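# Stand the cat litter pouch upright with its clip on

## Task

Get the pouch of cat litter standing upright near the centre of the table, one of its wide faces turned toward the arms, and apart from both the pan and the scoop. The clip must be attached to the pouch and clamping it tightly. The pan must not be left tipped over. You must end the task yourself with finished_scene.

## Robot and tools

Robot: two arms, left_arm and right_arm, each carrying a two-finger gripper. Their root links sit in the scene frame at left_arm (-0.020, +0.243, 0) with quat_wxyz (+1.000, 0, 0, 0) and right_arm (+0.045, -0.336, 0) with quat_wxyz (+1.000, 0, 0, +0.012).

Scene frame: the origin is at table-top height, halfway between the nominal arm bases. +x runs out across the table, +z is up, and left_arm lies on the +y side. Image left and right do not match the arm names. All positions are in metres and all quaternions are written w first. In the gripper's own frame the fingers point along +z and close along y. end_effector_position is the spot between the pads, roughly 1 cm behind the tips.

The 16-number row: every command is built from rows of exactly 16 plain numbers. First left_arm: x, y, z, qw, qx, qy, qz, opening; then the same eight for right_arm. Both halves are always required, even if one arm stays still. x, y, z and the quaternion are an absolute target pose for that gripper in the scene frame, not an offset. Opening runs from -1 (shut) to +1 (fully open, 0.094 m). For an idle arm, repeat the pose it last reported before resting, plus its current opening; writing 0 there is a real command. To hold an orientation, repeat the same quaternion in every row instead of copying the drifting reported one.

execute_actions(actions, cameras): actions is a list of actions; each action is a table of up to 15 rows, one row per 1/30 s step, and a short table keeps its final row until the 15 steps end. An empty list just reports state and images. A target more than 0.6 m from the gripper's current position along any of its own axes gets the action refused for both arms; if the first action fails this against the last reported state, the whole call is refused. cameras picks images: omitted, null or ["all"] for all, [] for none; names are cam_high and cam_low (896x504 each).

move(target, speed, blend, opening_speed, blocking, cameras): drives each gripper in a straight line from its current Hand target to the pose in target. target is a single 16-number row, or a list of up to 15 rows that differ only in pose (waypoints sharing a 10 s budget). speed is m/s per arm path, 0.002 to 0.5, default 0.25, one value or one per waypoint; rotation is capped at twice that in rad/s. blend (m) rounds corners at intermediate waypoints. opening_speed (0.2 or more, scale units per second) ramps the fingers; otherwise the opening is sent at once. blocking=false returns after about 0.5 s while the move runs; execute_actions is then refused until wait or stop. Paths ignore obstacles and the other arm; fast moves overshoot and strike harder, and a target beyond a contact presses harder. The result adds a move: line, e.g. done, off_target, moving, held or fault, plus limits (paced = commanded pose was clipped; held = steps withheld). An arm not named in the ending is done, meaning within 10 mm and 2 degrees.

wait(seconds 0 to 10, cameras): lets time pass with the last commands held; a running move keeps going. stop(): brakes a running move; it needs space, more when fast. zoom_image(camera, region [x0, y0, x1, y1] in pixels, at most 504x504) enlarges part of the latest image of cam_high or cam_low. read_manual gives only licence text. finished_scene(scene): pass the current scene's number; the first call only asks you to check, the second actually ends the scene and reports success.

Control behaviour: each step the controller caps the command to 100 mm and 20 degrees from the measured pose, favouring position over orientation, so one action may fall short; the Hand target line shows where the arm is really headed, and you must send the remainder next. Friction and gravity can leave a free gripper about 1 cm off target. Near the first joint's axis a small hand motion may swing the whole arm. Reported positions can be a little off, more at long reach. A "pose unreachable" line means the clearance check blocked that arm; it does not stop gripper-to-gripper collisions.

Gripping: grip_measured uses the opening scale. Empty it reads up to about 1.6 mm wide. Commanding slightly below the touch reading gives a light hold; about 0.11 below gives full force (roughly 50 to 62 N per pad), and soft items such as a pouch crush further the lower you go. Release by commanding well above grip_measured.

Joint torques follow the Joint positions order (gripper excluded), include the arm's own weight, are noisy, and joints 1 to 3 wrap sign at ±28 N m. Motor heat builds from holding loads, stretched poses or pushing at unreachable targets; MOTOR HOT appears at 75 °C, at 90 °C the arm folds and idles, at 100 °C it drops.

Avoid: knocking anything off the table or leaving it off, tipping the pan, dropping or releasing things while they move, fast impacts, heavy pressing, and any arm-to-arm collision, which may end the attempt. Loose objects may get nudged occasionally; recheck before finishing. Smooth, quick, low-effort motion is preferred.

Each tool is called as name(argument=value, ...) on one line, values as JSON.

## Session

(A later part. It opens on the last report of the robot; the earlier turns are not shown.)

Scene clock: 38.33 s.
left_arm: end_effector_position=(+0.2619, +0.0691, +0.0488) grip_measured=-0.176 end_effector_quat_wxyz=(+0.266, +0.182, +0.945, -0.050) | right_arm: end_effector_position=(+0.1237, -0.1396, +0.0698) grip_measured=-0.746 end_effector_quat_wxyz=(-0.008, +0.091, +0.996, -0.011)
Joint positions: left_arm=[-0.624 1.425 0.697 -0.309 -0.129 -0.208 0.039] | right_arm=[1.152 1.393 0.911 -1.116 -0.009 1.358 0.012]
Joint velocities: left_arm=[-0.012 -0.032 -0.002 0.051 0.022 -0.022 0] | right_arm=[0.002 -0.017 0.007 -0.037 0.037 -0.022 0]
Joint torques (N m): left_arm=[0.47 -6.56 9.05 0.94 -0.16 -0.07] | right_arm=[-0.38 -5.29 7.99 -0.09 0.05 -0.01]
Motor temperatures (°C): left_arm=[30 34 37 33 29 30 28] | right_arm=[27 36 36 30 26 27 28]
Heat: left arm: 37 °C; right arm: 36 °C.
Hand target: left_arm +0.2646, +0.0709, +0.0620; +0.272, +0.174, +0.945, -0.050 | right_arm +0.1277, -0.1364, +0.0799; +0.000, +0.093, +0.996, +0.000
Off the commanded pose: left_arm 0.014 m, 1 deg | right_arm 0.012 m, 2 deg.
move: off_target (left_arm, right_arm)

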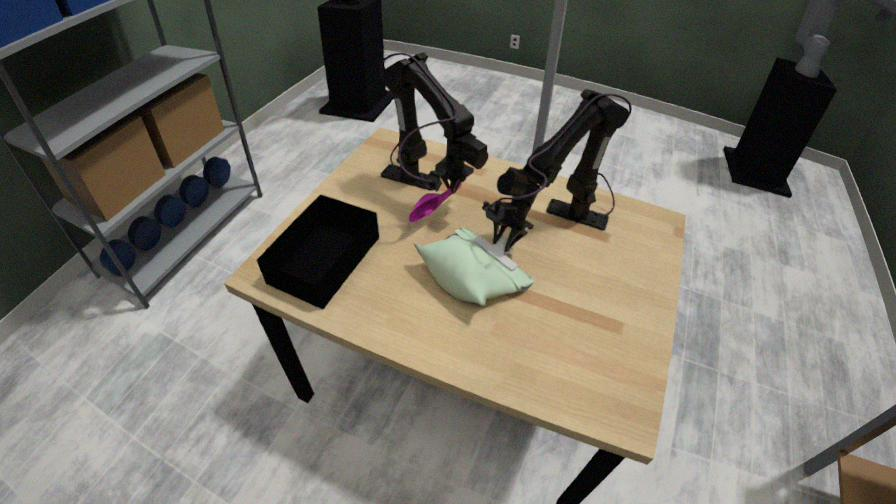

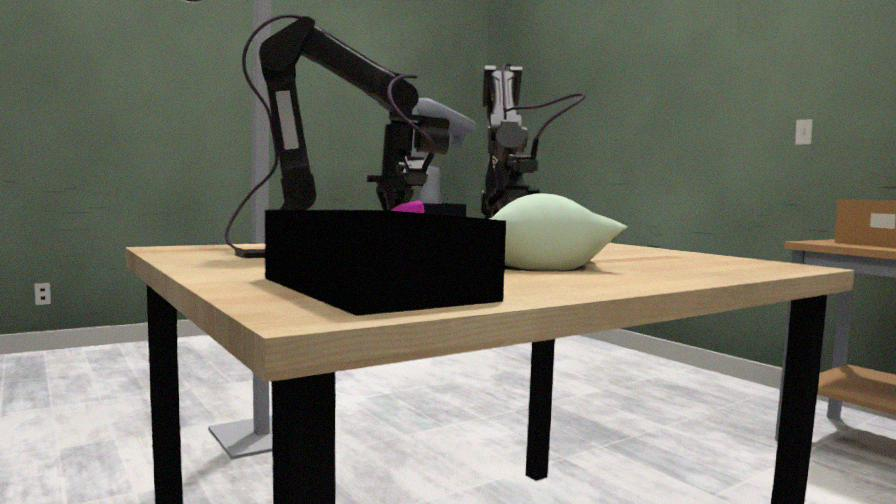

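move(target=[[0.2645, 0.071, 0.105, 0.2128, 0.1779, 0.9599, -0.0394, -0.26, 0.132, -0.225, 0.075, 0.0, 0.0924, 0.9957, 0.0, -0.9]], speed=[0.06], cameras=["cam_high", "cam_low"])

zoom_image(camera="cam_high", region=[400, 180, 550, 320])

zoom_image(camera="cam_low", region=[460, 120, 680, 290])

Scene clock: 40.87 s.
left_arm: end_effector_position=(+0.2583, +0.0714, +0.0918) grip_measured=-0.176 end_effector_quat_wxyz=(+0.203, +0.184, +0.961, -0.038) | right_arm: end_effector_position=(+0.1338, -0.2175, +0.0782) grip_measured=-0.746 end_effector_quat_wxyz=(+0.001, +0.092, +0.996, +0.011)
Joint positions: left_arm=[-0.606 1.433 0.95 -0.682 -0.093 -0.208 0.039] | right_arm=[0.883 1.064 0.733 -1.219 -0.01 1.091 0.012]
Joint velocities: left_arm=[-0.002 -0.007 -0.017 -0.066 -0.051 0.007 0] | right_arm=[-0.007 -0.007 -0.007 -0.022 0.022 -0.022 0.001]
Joint torques (N m): left_arm=[0.73 -5.19 10.47 0.86 -0.13 -0.03] | right_arm=[-0.73 -2.5 4.55 0.07 0.1 -0.1]
Motor temperatures (°C): left_arm=[30 34 38 33 29 30 29] | right_arm=[27 36 36 30 26 27 29]
Heat: left arm: 38 °C; right arm: 36 °C.
Hand target: left_arm +0.2646, +0.0707, +0.1052; +0.213, +0.177, +0.960, -0.039 | right_arm +0.1321, -0.2253, +0.0756; +0.003, +0.092, +0.996, +0.001
Off the commanded pose: left_arm 0.015 m, 1 deg | right_arm 0.008 m, 1 deg.
move: off_target (left_arm)

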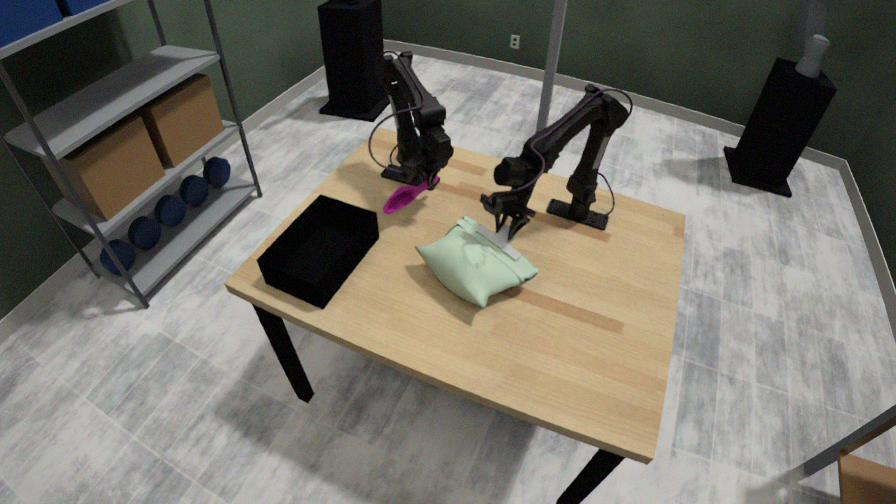

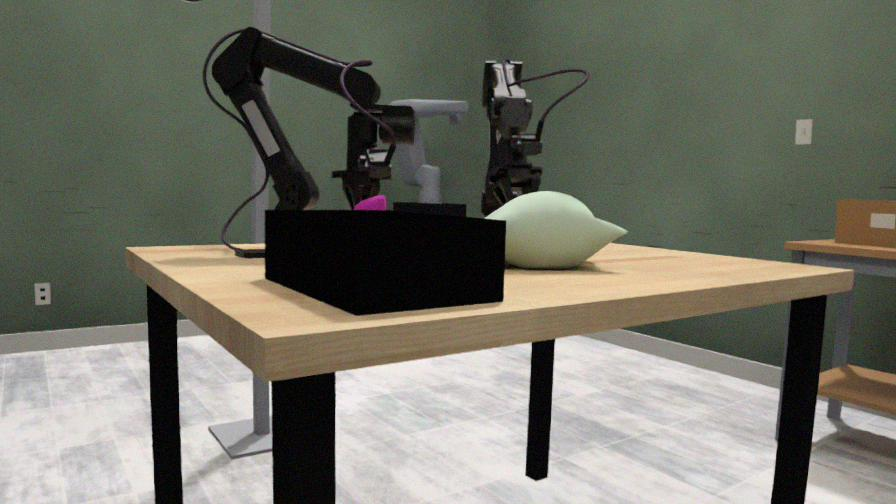

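Scaled by 3.360.

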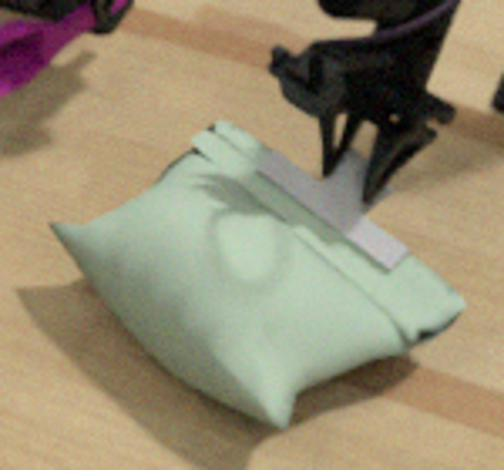

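Scaled by 2.291.

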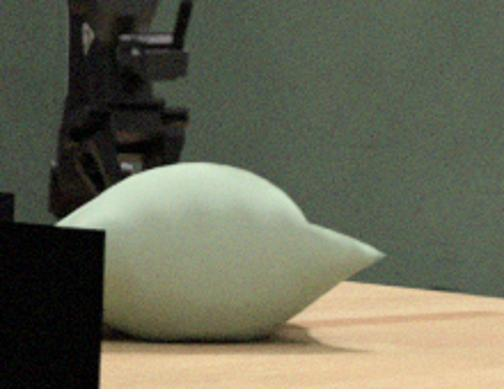

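move(target=[[0.2665, 0.069, 0.155, 0.1538, 0.1800, 0.9711, -0.0285, -0.26, 0.132, -0.228, 0.016, 0.0, 0.0924, 0.9957, 0.0, -0.9]], speed=[0.06], cameras=["cam_high", "cam_low"])

zoom_image(camera="cam_high", region=[400, 160, 550, 320])

zoom_image(camera="cam_high", region=[360, 130, 460, 240])

zoom_image(camera="cam_low", region=[460, 120, 680, 290])

Scene clock: 42.90 s.
left_arm: end_effector_position=(+0.2643, +0.0671, +0.1415) grip_measured=-0.176 end_effector_quat_wxyz=(+0.147, +0.183, +0.972, -0.027) | right_arm: end_effector_position=(+0.1313, -0.2239, +0.0201) grip_measured=-0.746 end_effector_quat_wxyz=(-0.002, +0.092, +0.996, +0.006)
Joint positions: left_arm=[-0.591 1.532 1.279 -1.024 -0.065 -0.208 0.039] | right_arm=[0.869 1.112 0.521 -0.973 -0.01 1.077 0.012]
Joint velocities: left_arm=[-0.017 -0.012 0.007 -0.007 -0.066 -0.022 0] | right_arm=[-0.002 0.007 -0.007 -0.081 0.007 0.007 -0.001]
Joint torques (N m): left_arm=[0.53 -6.26 10.3 0.6 -0.12 -0.06] | right_arm=[-1.01 -1.24 4.55 0.29 0.11 -0.12]
Motor temperatures (°C): left_arm=[30 34 39 32 29 30 29] | right_arm=[27 36 36 30 26 27 29]
Heat: left arm: 39 °C; right arm: 36 °C.
Hand target: left_arm +0.2669, +0.0686, +0.1551; +0.155, +0.179, +0.971, -0.028 | right_arm +0.1320, -0.2278, +0.0159; +0.000, +0.093, +0.996, +0.000
Off the commanded pose: left_arm 0.014 m, 1 deg | right_arm 0.006 m, 1 deg.
move: off_target (left_arm)

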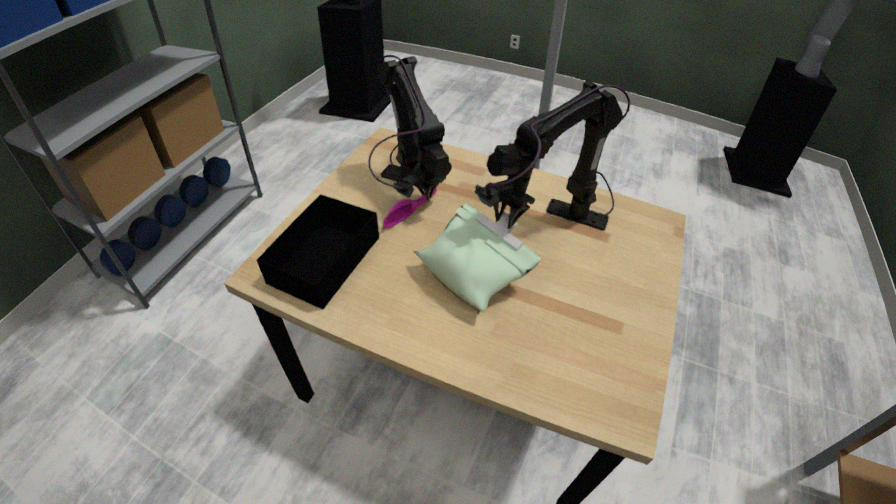

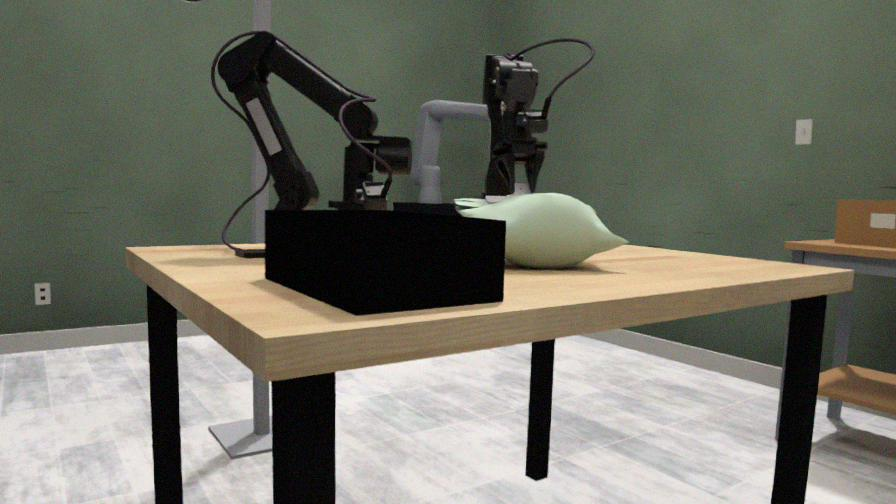

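Scaled by 3.150.

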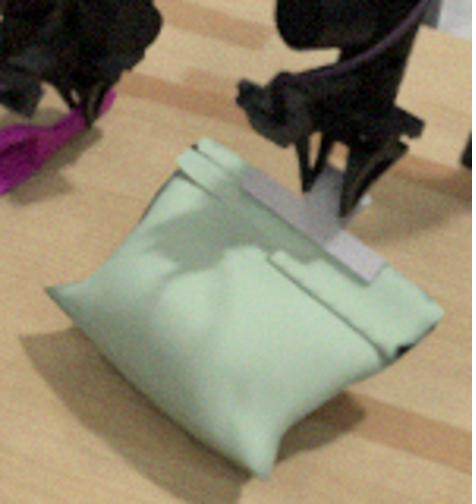

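Scaled by 4.582.

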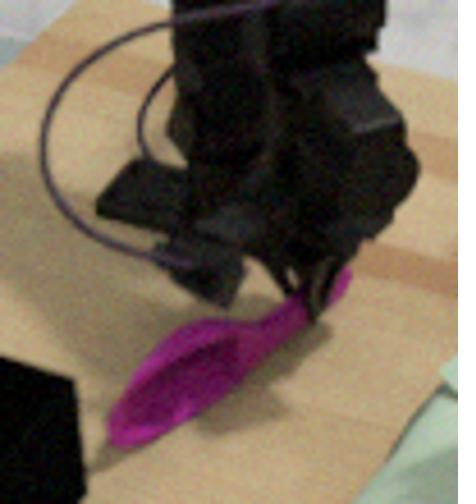

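Scaled by 2.291.

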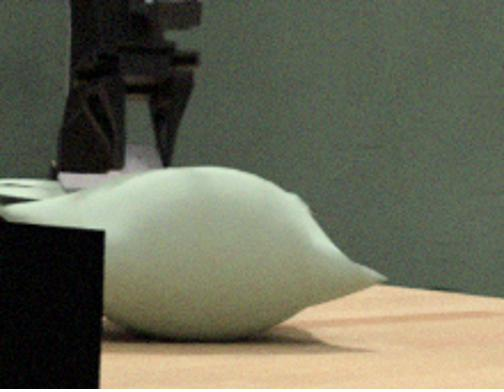

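move(target=[[0.2685, 0.068, 0.205, 0.0857, 0.1815, 0.9795, -0.0159, -0.26, 0.132, -0.226, 0.012, 0.0, 0.0924, 0.9957, 0.0, -0.9]], speed=[0.06], cameras=["cam_high", "cam_low"])

zoom_image(camera="cam_high", region=[400, 160, 550, 320])

zoom_image(camera="cam_low", region=[430, 120, 650, 290])

Scene clock: 44.90 s.
left_arm: end_effector_position=(+0.2722, +0.0642, +0.1922) grip_measured=-0.176 end_effector_quat_wxyz=(+0.086, +0.180, +0.980, -0.014) | right_arm: end_effector_position=(+0.1342, -0.2203, +0.0186) grip_measured=-0.746 end_effector_quat_wxyz=(+0.000, +0.092, +0.996, +0.010)
Joint positions: left_arm=[-0.572 1.702 1.688 -1.387 -0.039 -0.204 0.039] | right_arm=[0.869 1.125 0.521 -0.949 -0.01 1.077 0.012]
Joint velocities: left_arm=[0.022 -0.017 0.002 0.022 0.022 -0.081 -0.001] | right_arm=[-0.012 0.007 0.007 0.007 0.081 -0.037 -0.001]
Joint torques (N m): left_arm=[0.36 -7.42 10.33 0.27 -0.03 0.09] | right_arm=[-0.21 -1.28 3.64 0.31 0.04 0.06]
Motor temperatures (°C): left_arm=[30 35 39 32 29 30 29] | right_arm=[27 36 36 30 26 27 29]
Heat: left arm: 39 °C; right arm: 36 °C.
Hand target: left_arm +0.2688, +0.0676, +0.2050; +0.086, +0.180, +0.980, -0.016 | right_arm +0.1319, -0.2260, +0.0123; +0.000, +0.092, +0.996, +0.000
Off the commanded pose: left_arm 0.014 m, 0 deg | right_arm 0.009 m, 1 deg.
move: off_target (left_arm)

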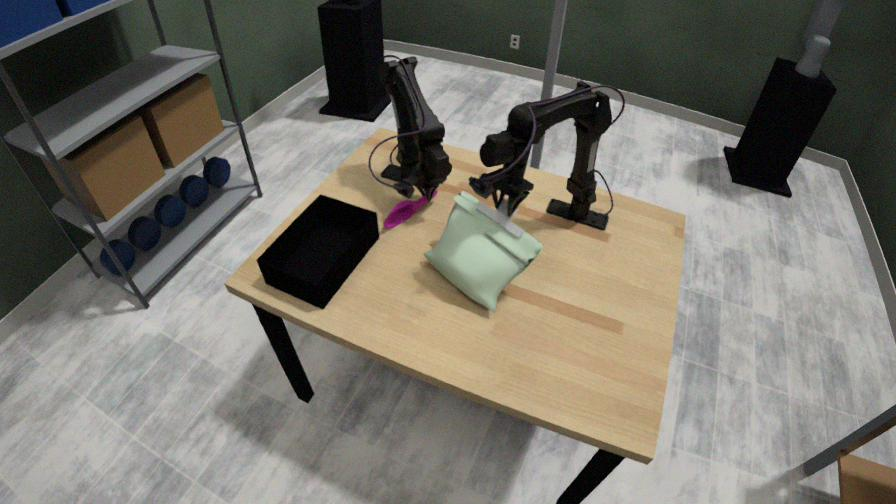

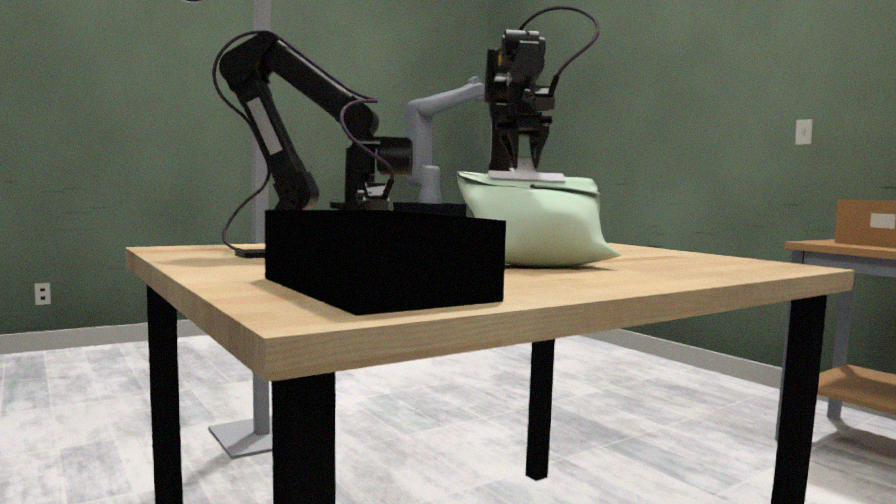

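Scaled by 3.150.

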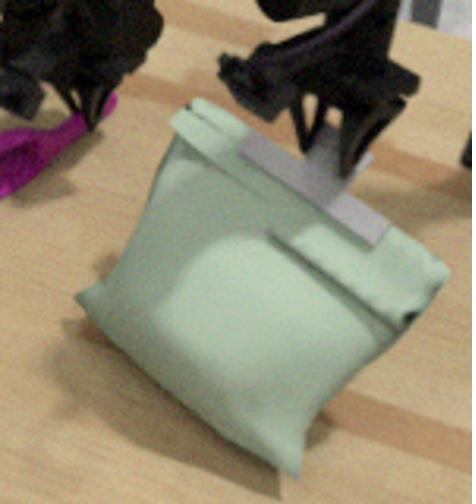

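Scaled by 2.291.

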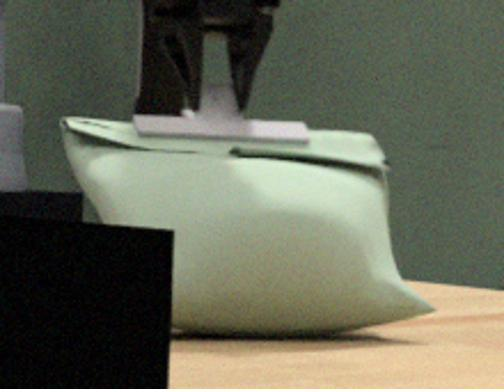

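move(target=[[0.2705, 0.066, 0.24, 0.0429, 0.1821, 0.9823, -0.0079, -0.26, 0.132, -0.226, 0.012, 0.0, 0.0924, 0.9957, 0.0, 0.3]], speed=[0.06], opening_speed=1.5, cameras=["cam_high", "cam_low"])

zoom_image(camera="cam_high", region=[400, 150, 560, 320])

zoom_image(camera="cam_low", region=[430, 110, 650, 290])

zoom_image(camera="cam_high", region=[360, 130, 460, 240])

Scene clock: 46.27 s.
left_arm: end_effector_position=(+0.2714, +0.0649, +0.2153) grip_measured=-0.176 end_effector_quat_wxyz=(+0.057, +0.183, +0.981, -0.009) | right_arm: end_effector_position=(+0.1331, -0.2216, +0.0170) grip_measured=+0.298 end_effector_quat_wxyz=(-0.001, +0.092, +0.996, +0.008)
Joint positions: left_arm=[-0.565 1.784 1.889 -1.563 -0.026 -0.194 0.039] | right_arm=[0.869 1.125 0.514 -0.947 -0.01 1.077 0.061]
Joint velocities: left_arm=[0.002 -0.012 0.007 0.022 -0.066 -0.051 0] | right_arm=[0.002 -0.002 -0.007 0.007 -0.007 0.007 -0.001]
Joint torques (N m): left_arm=[0.42 -10 10.55 0.37 0.1 0.09] | right_arm=[-0.13 -1.2 4.07 0.26 0.06 0.05]
Motor temperatures (°C): left_arm=[30 35 39 32 29 30 29] | right_arm=[27 36 35 30 26 27 29]
Heat: left arm: 39 °C; right arm: 36 °C.
Hand target: left_arm +0.2703, +0.0661, +0.2389; +0.085, +0.182, +0.979, -0.023 | right_arm +0.1318, -0.2260, +0.0121; +0.000, +0.093, +0.996, +0.000
Off the commanded pose: left_arm 0.025 m, 2 deg | right_arm 0.007 m, 1 deg.
joint sent to its limit (left arm) — joint 4 (wrist pitch), lower limit. The joint targets are off in orientation, not in position.
move: off_target (left_arm)

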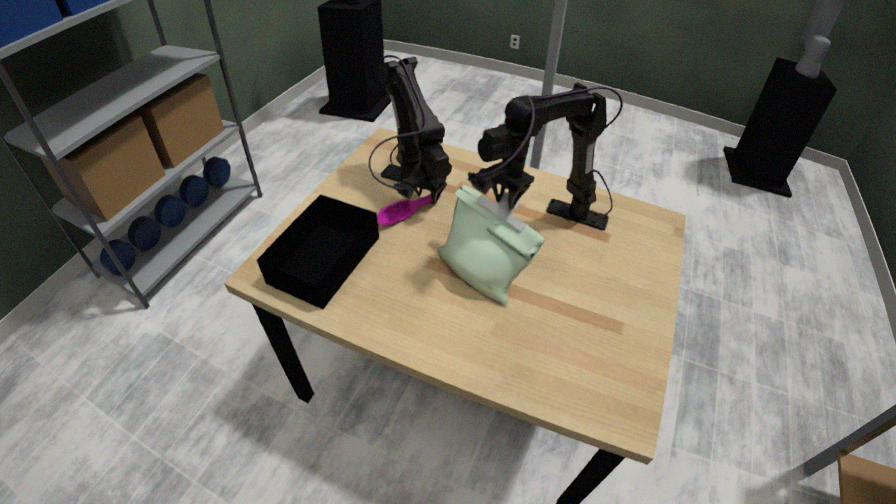

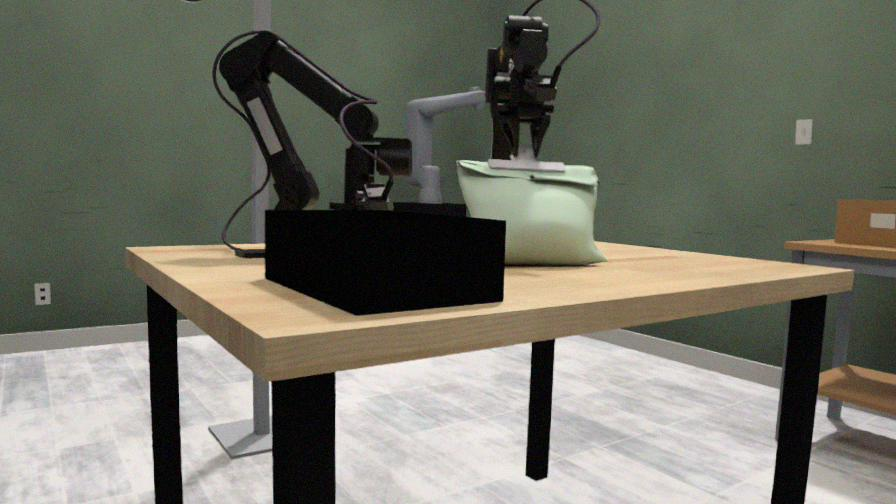

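Scaled by 2.965.

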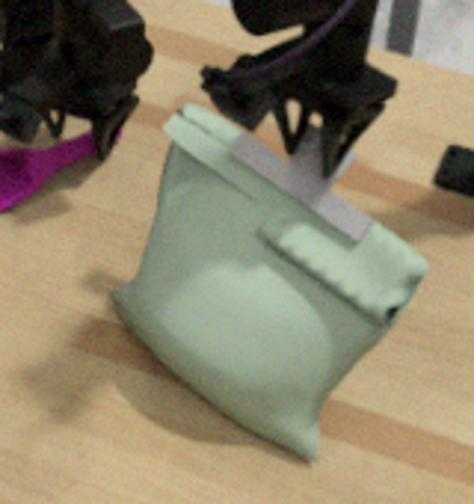

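Scaled by 2.291.

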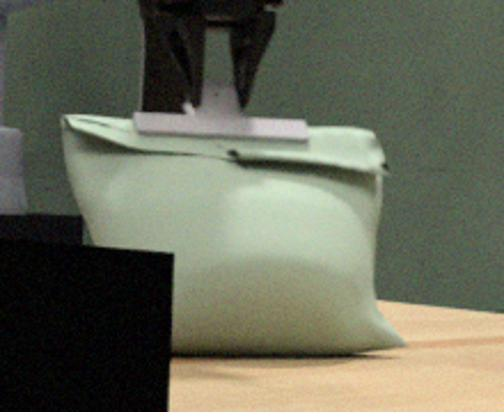

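Scaled by 4.582.

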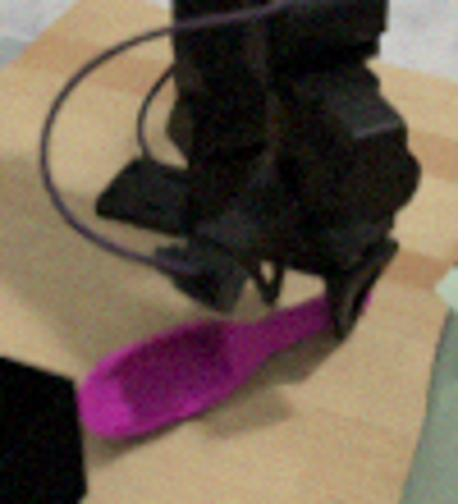

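move(target=[[0.2715, 0.066, 0.262, 0.1198, 0.1809, 0.9759, -0.0222, -0.26, 0.132, -0.222, 0.10, 0.0, 0.0924, 0.9957, 0.0, 0.3]], speed=[0.06], cameras=["cam_high", "cam_low"])

zoom_image(camera="cam_high", region=[400, 150, 560, 320])

zoom_image(camera="cam_low", region=[430, 110, 650, 290])

Scene clock: 48.87 s.
left_arm: end_effector_position=(+0.2719, +0.0654, +0.2222) grip_measured=-0.176 end_effector_quat_wxyz=(+0.063, +0.183, +0.981, -0.009) | right_arm: end_effector_position=(+0.1289, -0.2247, +0.0916) grip_measured=+0.298 end_effector_quat_wxyz=(-0.011, +0.093, +0.996, -0.008)
Joint positions: left_arm=[-0.565 1.784 1.917 -1.58 -0.03 -0.194 0.039] | right_arm=[0.879 1.073 0.79 -1.314 -0.01 1.089 0.061]
Joint velocities: left_arm=[0.007 -0.017 0.002 -0.037 -0.066 0.037 -0.001] | right_arm=[0.007 -0.002 0.012 -0.022 0.022 -0.007 0.001]
Joint torques (N m): left_arm=[-0.7 -12.83 11 0.57 -0.2 -0.02] | right_arm=[0.66 -2.5 7.99 0.01 0.03 0.05]
Motor temperatures (°C): left_arm=[30 36 40 32 29 30 29] | right_arm=[27 36 36 30 26 27 29]
Heat: left arm: 40 °C; right arm: 36 °C.
Hand target: left_arm +0.2704, +0.0668, +0.2599; +0.122, +0.182, +0.976, -0.024 | right_arm +0.1315, -0.2223, +0.0999; +0.000, +0.092, +0.996, +0.000
Off the commanded pose: left_arm 0.040 m, 7 deg | right_arm 0.009 m, 2 deg.
joint sent to its limit (left arm) — joint 4 (wrist pitch), lower limit. The joint targets still meet the commanded pose.
move: off_target (left_arm)

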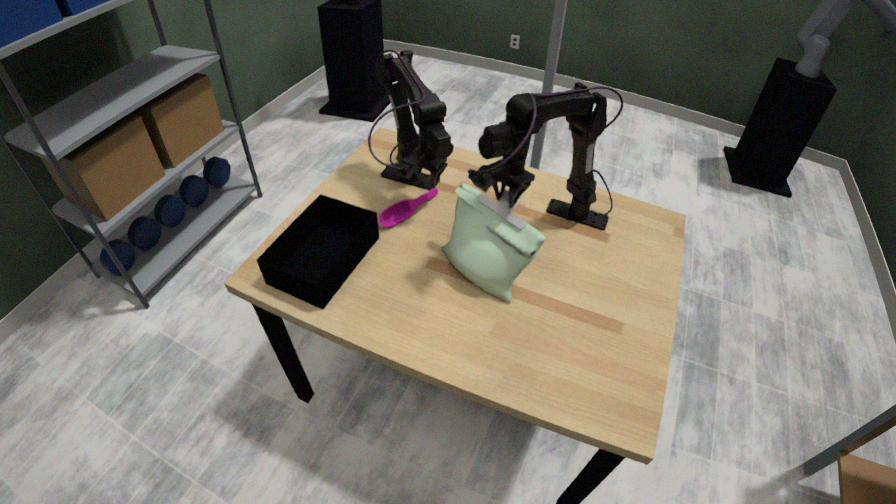

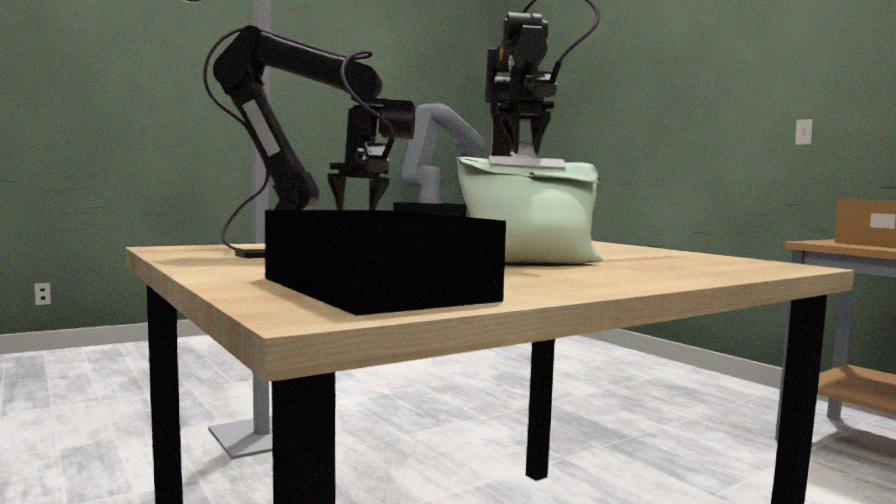

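Scaled by 2.965.

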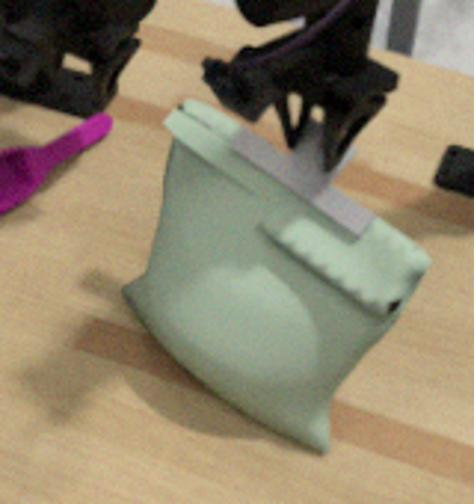

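Scaled by 2.291.

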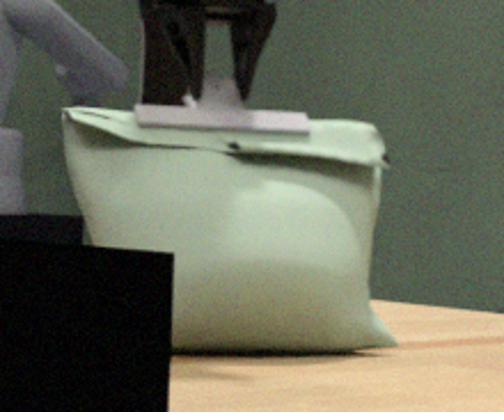

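execute_actions(actions=[])

Scene clock: 49.53 s.
left_arm: end_effector_position=(+0.2719, +0.0654, +0.2222) grip_measured=-0.176 end_effector_quat_wxyz=(+0.063, +0.183, +0.981, -0.009) | right_arm: end_effector_position=(+0.1287, -0.2249, +0.0916) grip_measured=+0.298 end_effector_quat_wxyz=(-0.012, +0.093, +0.996, -0.008)
Joint positions: left_arm=[-0.565 1.784 1.917 -1.58 -0.03 -0.194 0.039] | right_arm=[0.879 1.073 0.79 -1.315 -0.01 1.09 0.061]
Joint velocities: left_arm=[-0.007 0.002 0.017 0.022 0.022 0.007 -0.001] | right_arm=[-0.012 0.007 -0.012 -0.022 -0.037 0.007 -0.001]
Joint torques (N m): left_arm=[-0.64 -12.81 10.99 0.56 -0.21 -0.04] | right_arm=[0.59 -2.52 8.02 -0.01 0.08 0.05]
Motor temperatures (°C): left_arm=[30 36 40 32 29 30 29] | right_arm=[27 36 36 30 26 27 29]
Heat: left arm: 40 °C; right arm: 36 °C.
Hand target: left_arm +0.2704, +0.0668, +0.2599; +0.122, +0.182, +0.976, -0.024 | right_arm +0.1315, -0.2223, +0.0999; +0.000, +0.092, +0.996, +0.000
Tool commands: left_gripper/opening=-0.26 right_gripper/opening=+0.3
Off the commanded pose: left_arm 0.040 m, 7 deg | right_arm 0.009 m, 2 deg.

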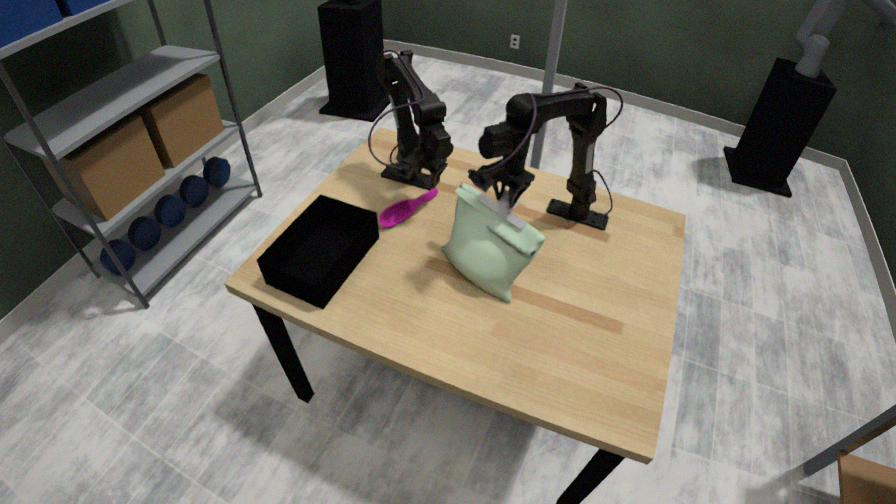

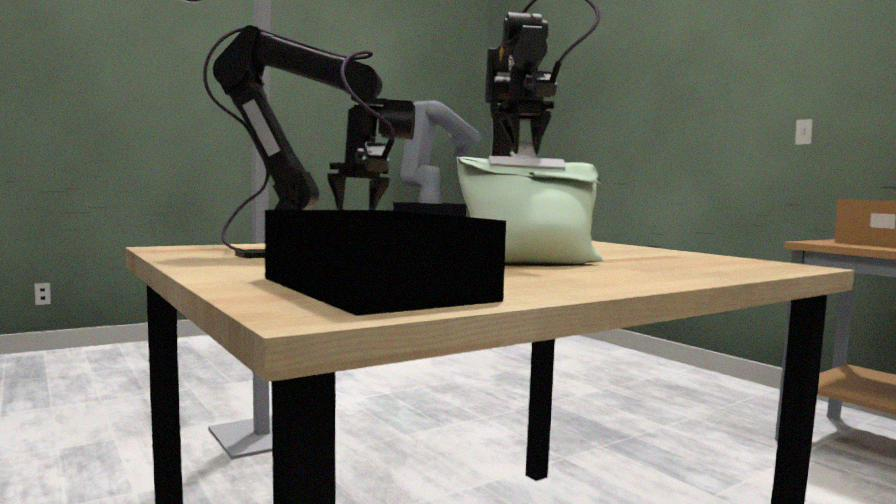

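zoom_image(camera="cam_high", region=[400, 140, 580, 320])

zoom_image(camera="cam_low", region=[420, 100, 640, 290])

Scaled by 2.800.

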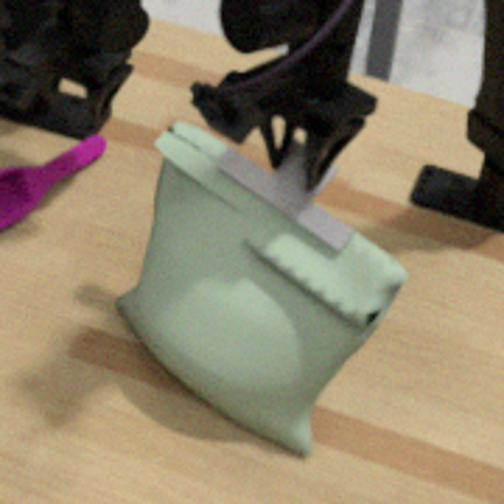

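Scaled by 2.291.

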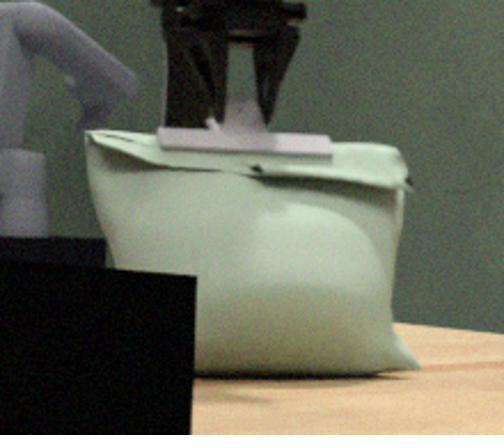

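move(target=[0.278, 0.064, 0.278, 0.1538, 0.18, 0.9711, -0.0285, -0.26, 0.132, -0.222, 0.1, 0.0, 0.0924, 0.9957, 0.0, 0.3], speed=0.05)

Scene clock: 51.67 s.
left_arm: end_effector_position=(+0.2725, +0.0665, +0.2333) grip_measured=-0.176 end_effector_quat_wxyz=(+0.076, +0.183, +0.980, -0.009) | right_arm: end_effector_position=(+0.1287, -0.2249, +0.0916) grip_measured=+0.298 end_effector_quat_wxyz=(-0.012, +0.093, +0.996, -0.009)
Joint positions: left_arm=[-0.566 1.776 1.951 -1.598 -0.039 -0.194 0.039] | right_arm=[0.879 1.073 0.79 -1.316 -0.01 1.09 0.061]
Joint velocities: left_arm=[0.012 -0.012 -0.007 -0.007 0.007 0.007 0] | right_arm=[-0.007 -0.007 -0.002 -0.037 0.095 -0.022 0.001]
Joint torques (N m): left_arm=[-0.61 -13.12 11.62 0.92 -0.29 -0.03] | right_arm=[0.53 -2.25 8.27 -0.03 0.09 0.11]
Motor temperatures (°C): left_arm=[30 37 40 32 29 30 29] | right_arm=[27 36 36 30 26 27 29]
Heat: left arm: 40 °C; right arm: 36 °C.
Hand target: left_arm +0.2762, +0.0651, +0.2761; +0.153, +0.181, +0.971, -0.030 | right_arm +0.1319, -0.2221, +0.0999; +0.000, +0.092, +0.996, +0.000
Off the commanded pose: left_arm 0.045 m, 9 deg | right_arm 0.010 m, 2 deg.
joint read past its limit (left arm) — joint 4 (wrist pitch), lower limit.
move: off_target (left_arm)

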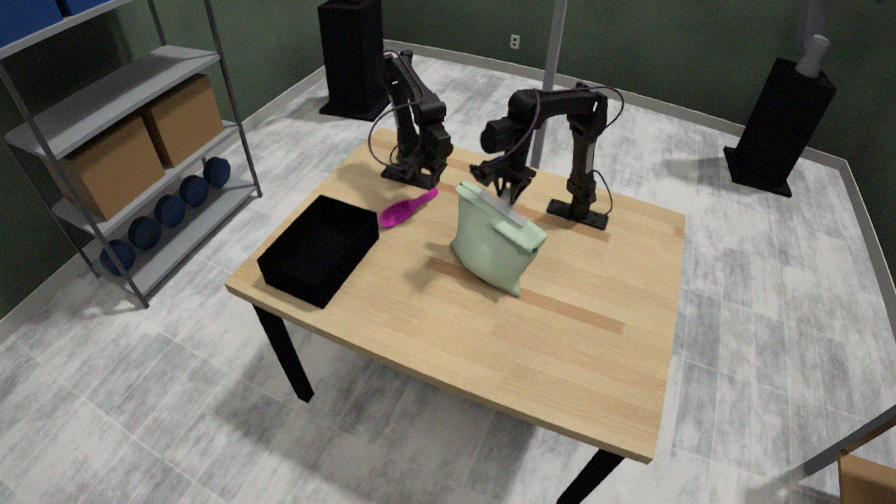

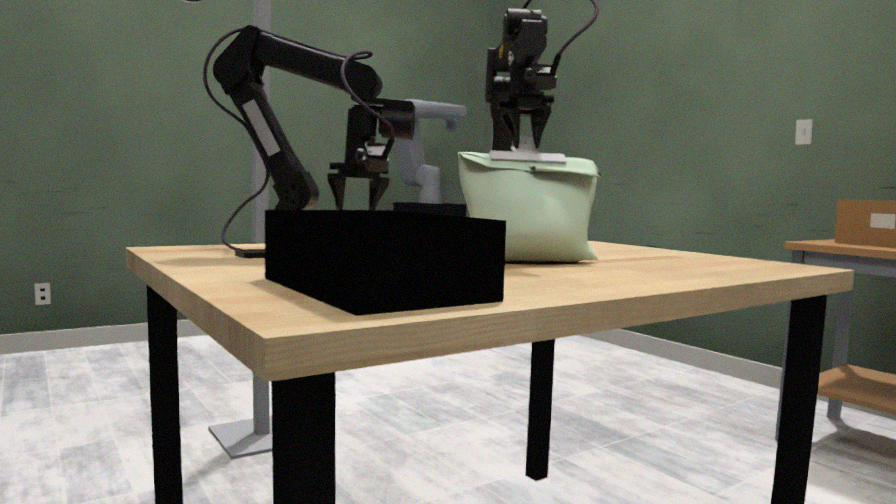

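move(target=[0.282, 0.06, 0.296, 0.2044, 0.1783, 0.9617, -0.0379, -0.26, 0.132, -0.222, 0.1, 0.0, 0.0924, 0.9957, 0.0, 0.3], speed=0.05)

zoom_image(camera="cam_low", region=[420, 100, 640, 290])

zoom_image(camera="cam_high", region=[400, 140, 580, 320])

Scene clock: 53.37 s.
left_arm: end_effector_position=(+0.2663, +0.0657, +0.2464) grip_measured=-0.177 end_effector_quat_wxyz=(+0.097, +0.187, +0.977, -0.012) | right_arm: end_effector_position=(+0.1286, -0.2250, +0.0916) grip_measured=+0.298 end_effector_quat_wxyz=(-0.012, +0.093, +0.996, -0.009)
Joint positions: left_arm=[-0.585 1.735 1.951 -1.598 -0.053 -0.201 0.039] | right_arm=[0.879 1.073 0.79 -1.316 -0.01 1.09 0.061]
Joint velocities: left_arm=[-0.017 -0.012 -0.017 -0.007 -0.022 -0.022 -0.001] | right_arm=[-0.007 0.002 -0.002 -0.007 0.037 0.066 0]
Joint torques (N m): left_arm=[-0.32 -13.52 10.51 1.59 -0.45 -0.04] | right_arm=[0.57 -2.32 8.24 -0.02 0.09 0.04]
Motor temperatures (°C): left_arm=[30 39 41 32 29 30 29] | right_arm=[27 36 36 30 26 27 28]
Heat: left arm: 41 °C; right arm: 36 °C.
Hand target: left_arm +0.2785, +0.0619, +0.2953; +0.203, +0.179, +0.962, -0.040 | right_arm +0.1318, -0.2222, +0.0999; +0.000, +0.092, +0.996, +0.000
Off the commanded pose: left_arm 0.052 m, 13 deg | right_arm 0.010 m, 2 deg.
joint read past its limit (left arm) — joint 4 (wrist pitch), lower limit.
move: off_target (left_arm)

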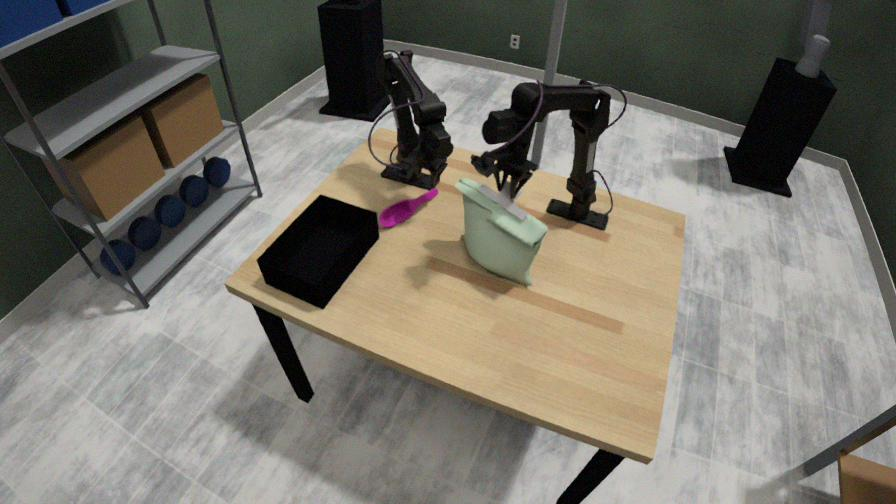

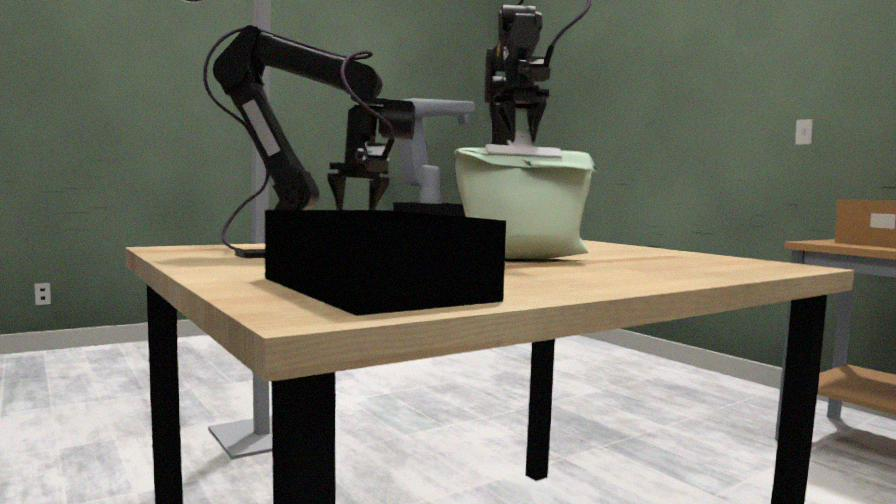

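Scaled by 2.291.

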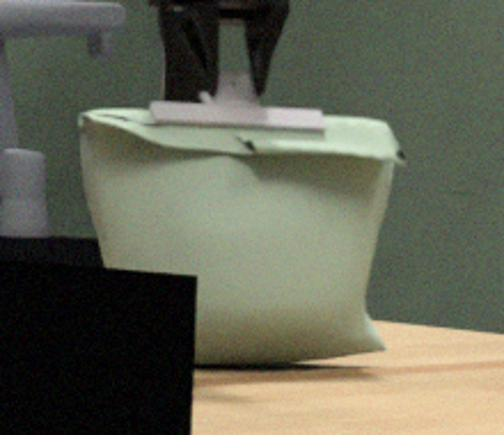

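Scaled by 2.800.

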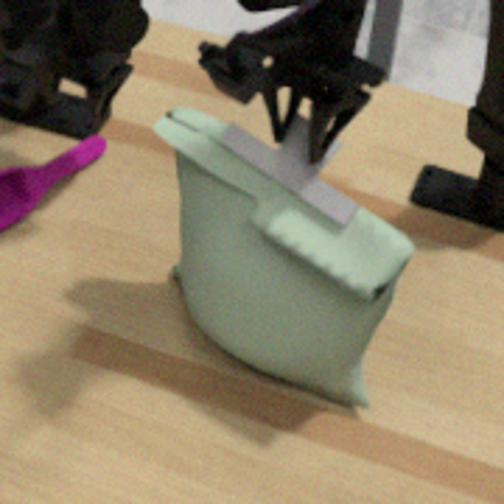

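move(target=[0.286, 0.058, 0.316, 0.2044, 0.1783, 0.9617, -0.0379, -0.26, 0.132, -0.222, 0.1, 0.0, 0.0924, 0.9957, 0.0, 0.3], speed=0.05)

zoom_image(camera="cam_low", region=[420, 100, 640, 290])

zoom_image(camera="cam_high", region=[400, 140, 580, 320])

Scene clock: 55.30 s.
left_arm: end_effector_position=(+0.2847, +0.0583, +0.3078) grip_measured=-0.258 end_effector_quat_wxyz=(+0.199, +0.178, +0.963, -0.043) | right_arm: end_effector_position=(+0.1286, -0.2250, +0.0916) grip_measured=+0.298 end_effector_quat_wxyz=(-0.012, +0.093, +0.996, -0.009)
Joint positions: left_arm=[-0.585 1.724 2.153 -1.596 -0.075 -0.203 0.035] | right_arm=[0.879 1.073 0.79 -1.316 -0.01 1.09 0.061]
Joint velocities: left_arm=[-0.012 -0.027 -0.022 0.007 -0.022 -0.007 -0.002] | right_arm=[-0.002 0.007 -0.022 -0.007 0.007 0.007 -0.002]
Joint torques (N m): left_arm=[-0.29 -6.64 6.94 1.26 -0.19 0.05] | right_arm=[0.83 -2.39 8.09 0.01 0.05 0.03]
Motor temperatures (°C): left_arm=[30 40 41 32 29 30 29] | right_arm=[27 36 36 30 26 27 28]
Heat: left arm: 41 °C; right arm: 36 °C.
Hand target: left_arm +0.2869, +0.0573, +0.3144; +0.213, +0.180, +0.959, -0.043 | right_arm +0.1319, -0.2221, +0.0999; +0.000, +0.092, +0.996, +0.000
Off the commanded pose: left_arm 0.008 m, 1 deg | right_arm 0.010 m, 2 deg.
joint read past its limit (left arm) — joint 4 (wrist pitch), lower limit.
joint sent to its limit (left arm) — joint 4 (wrist pitch), lower limit. The joint targets still meet the commanded pose.
move: done

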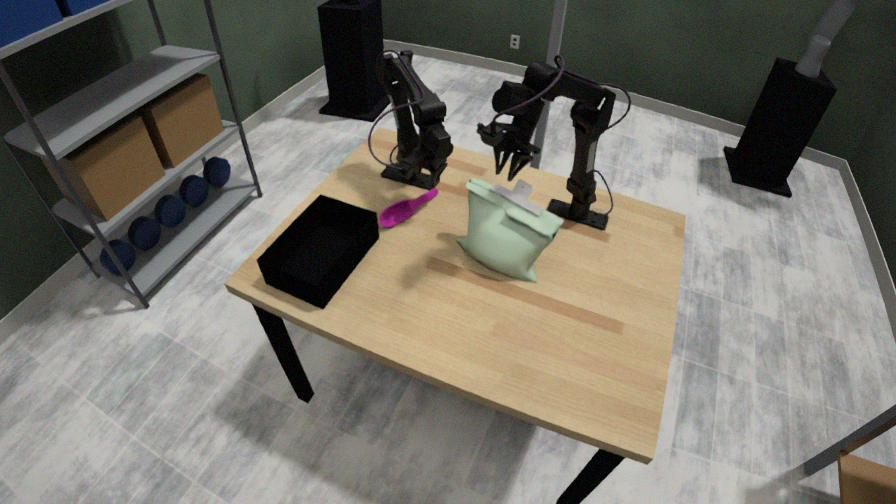

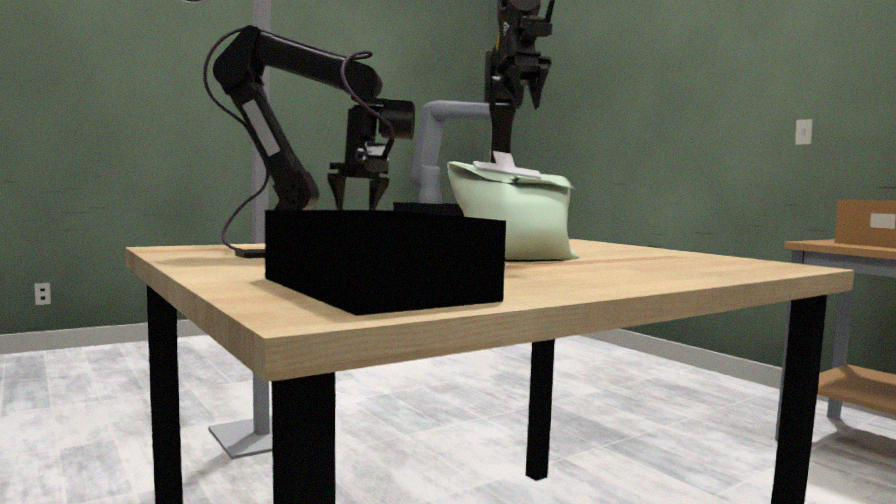

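Scaled by 2.291.

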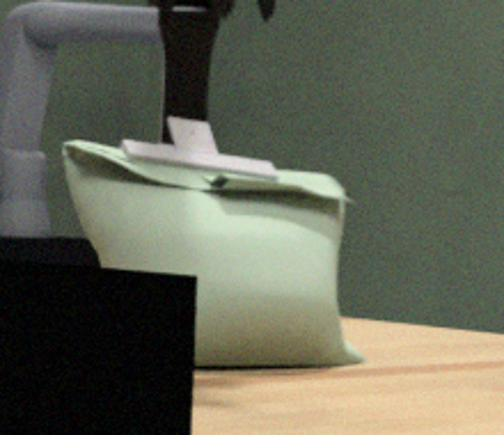

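Scaled by 2.800.

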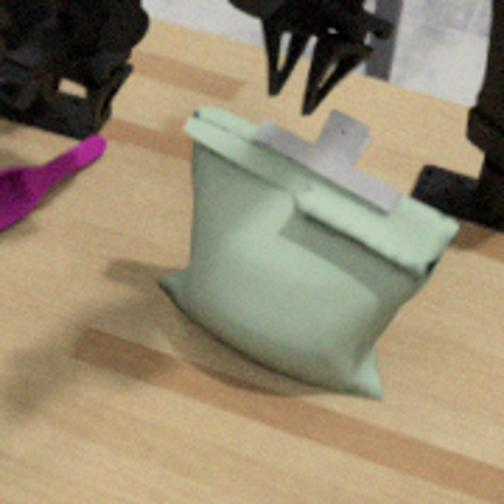

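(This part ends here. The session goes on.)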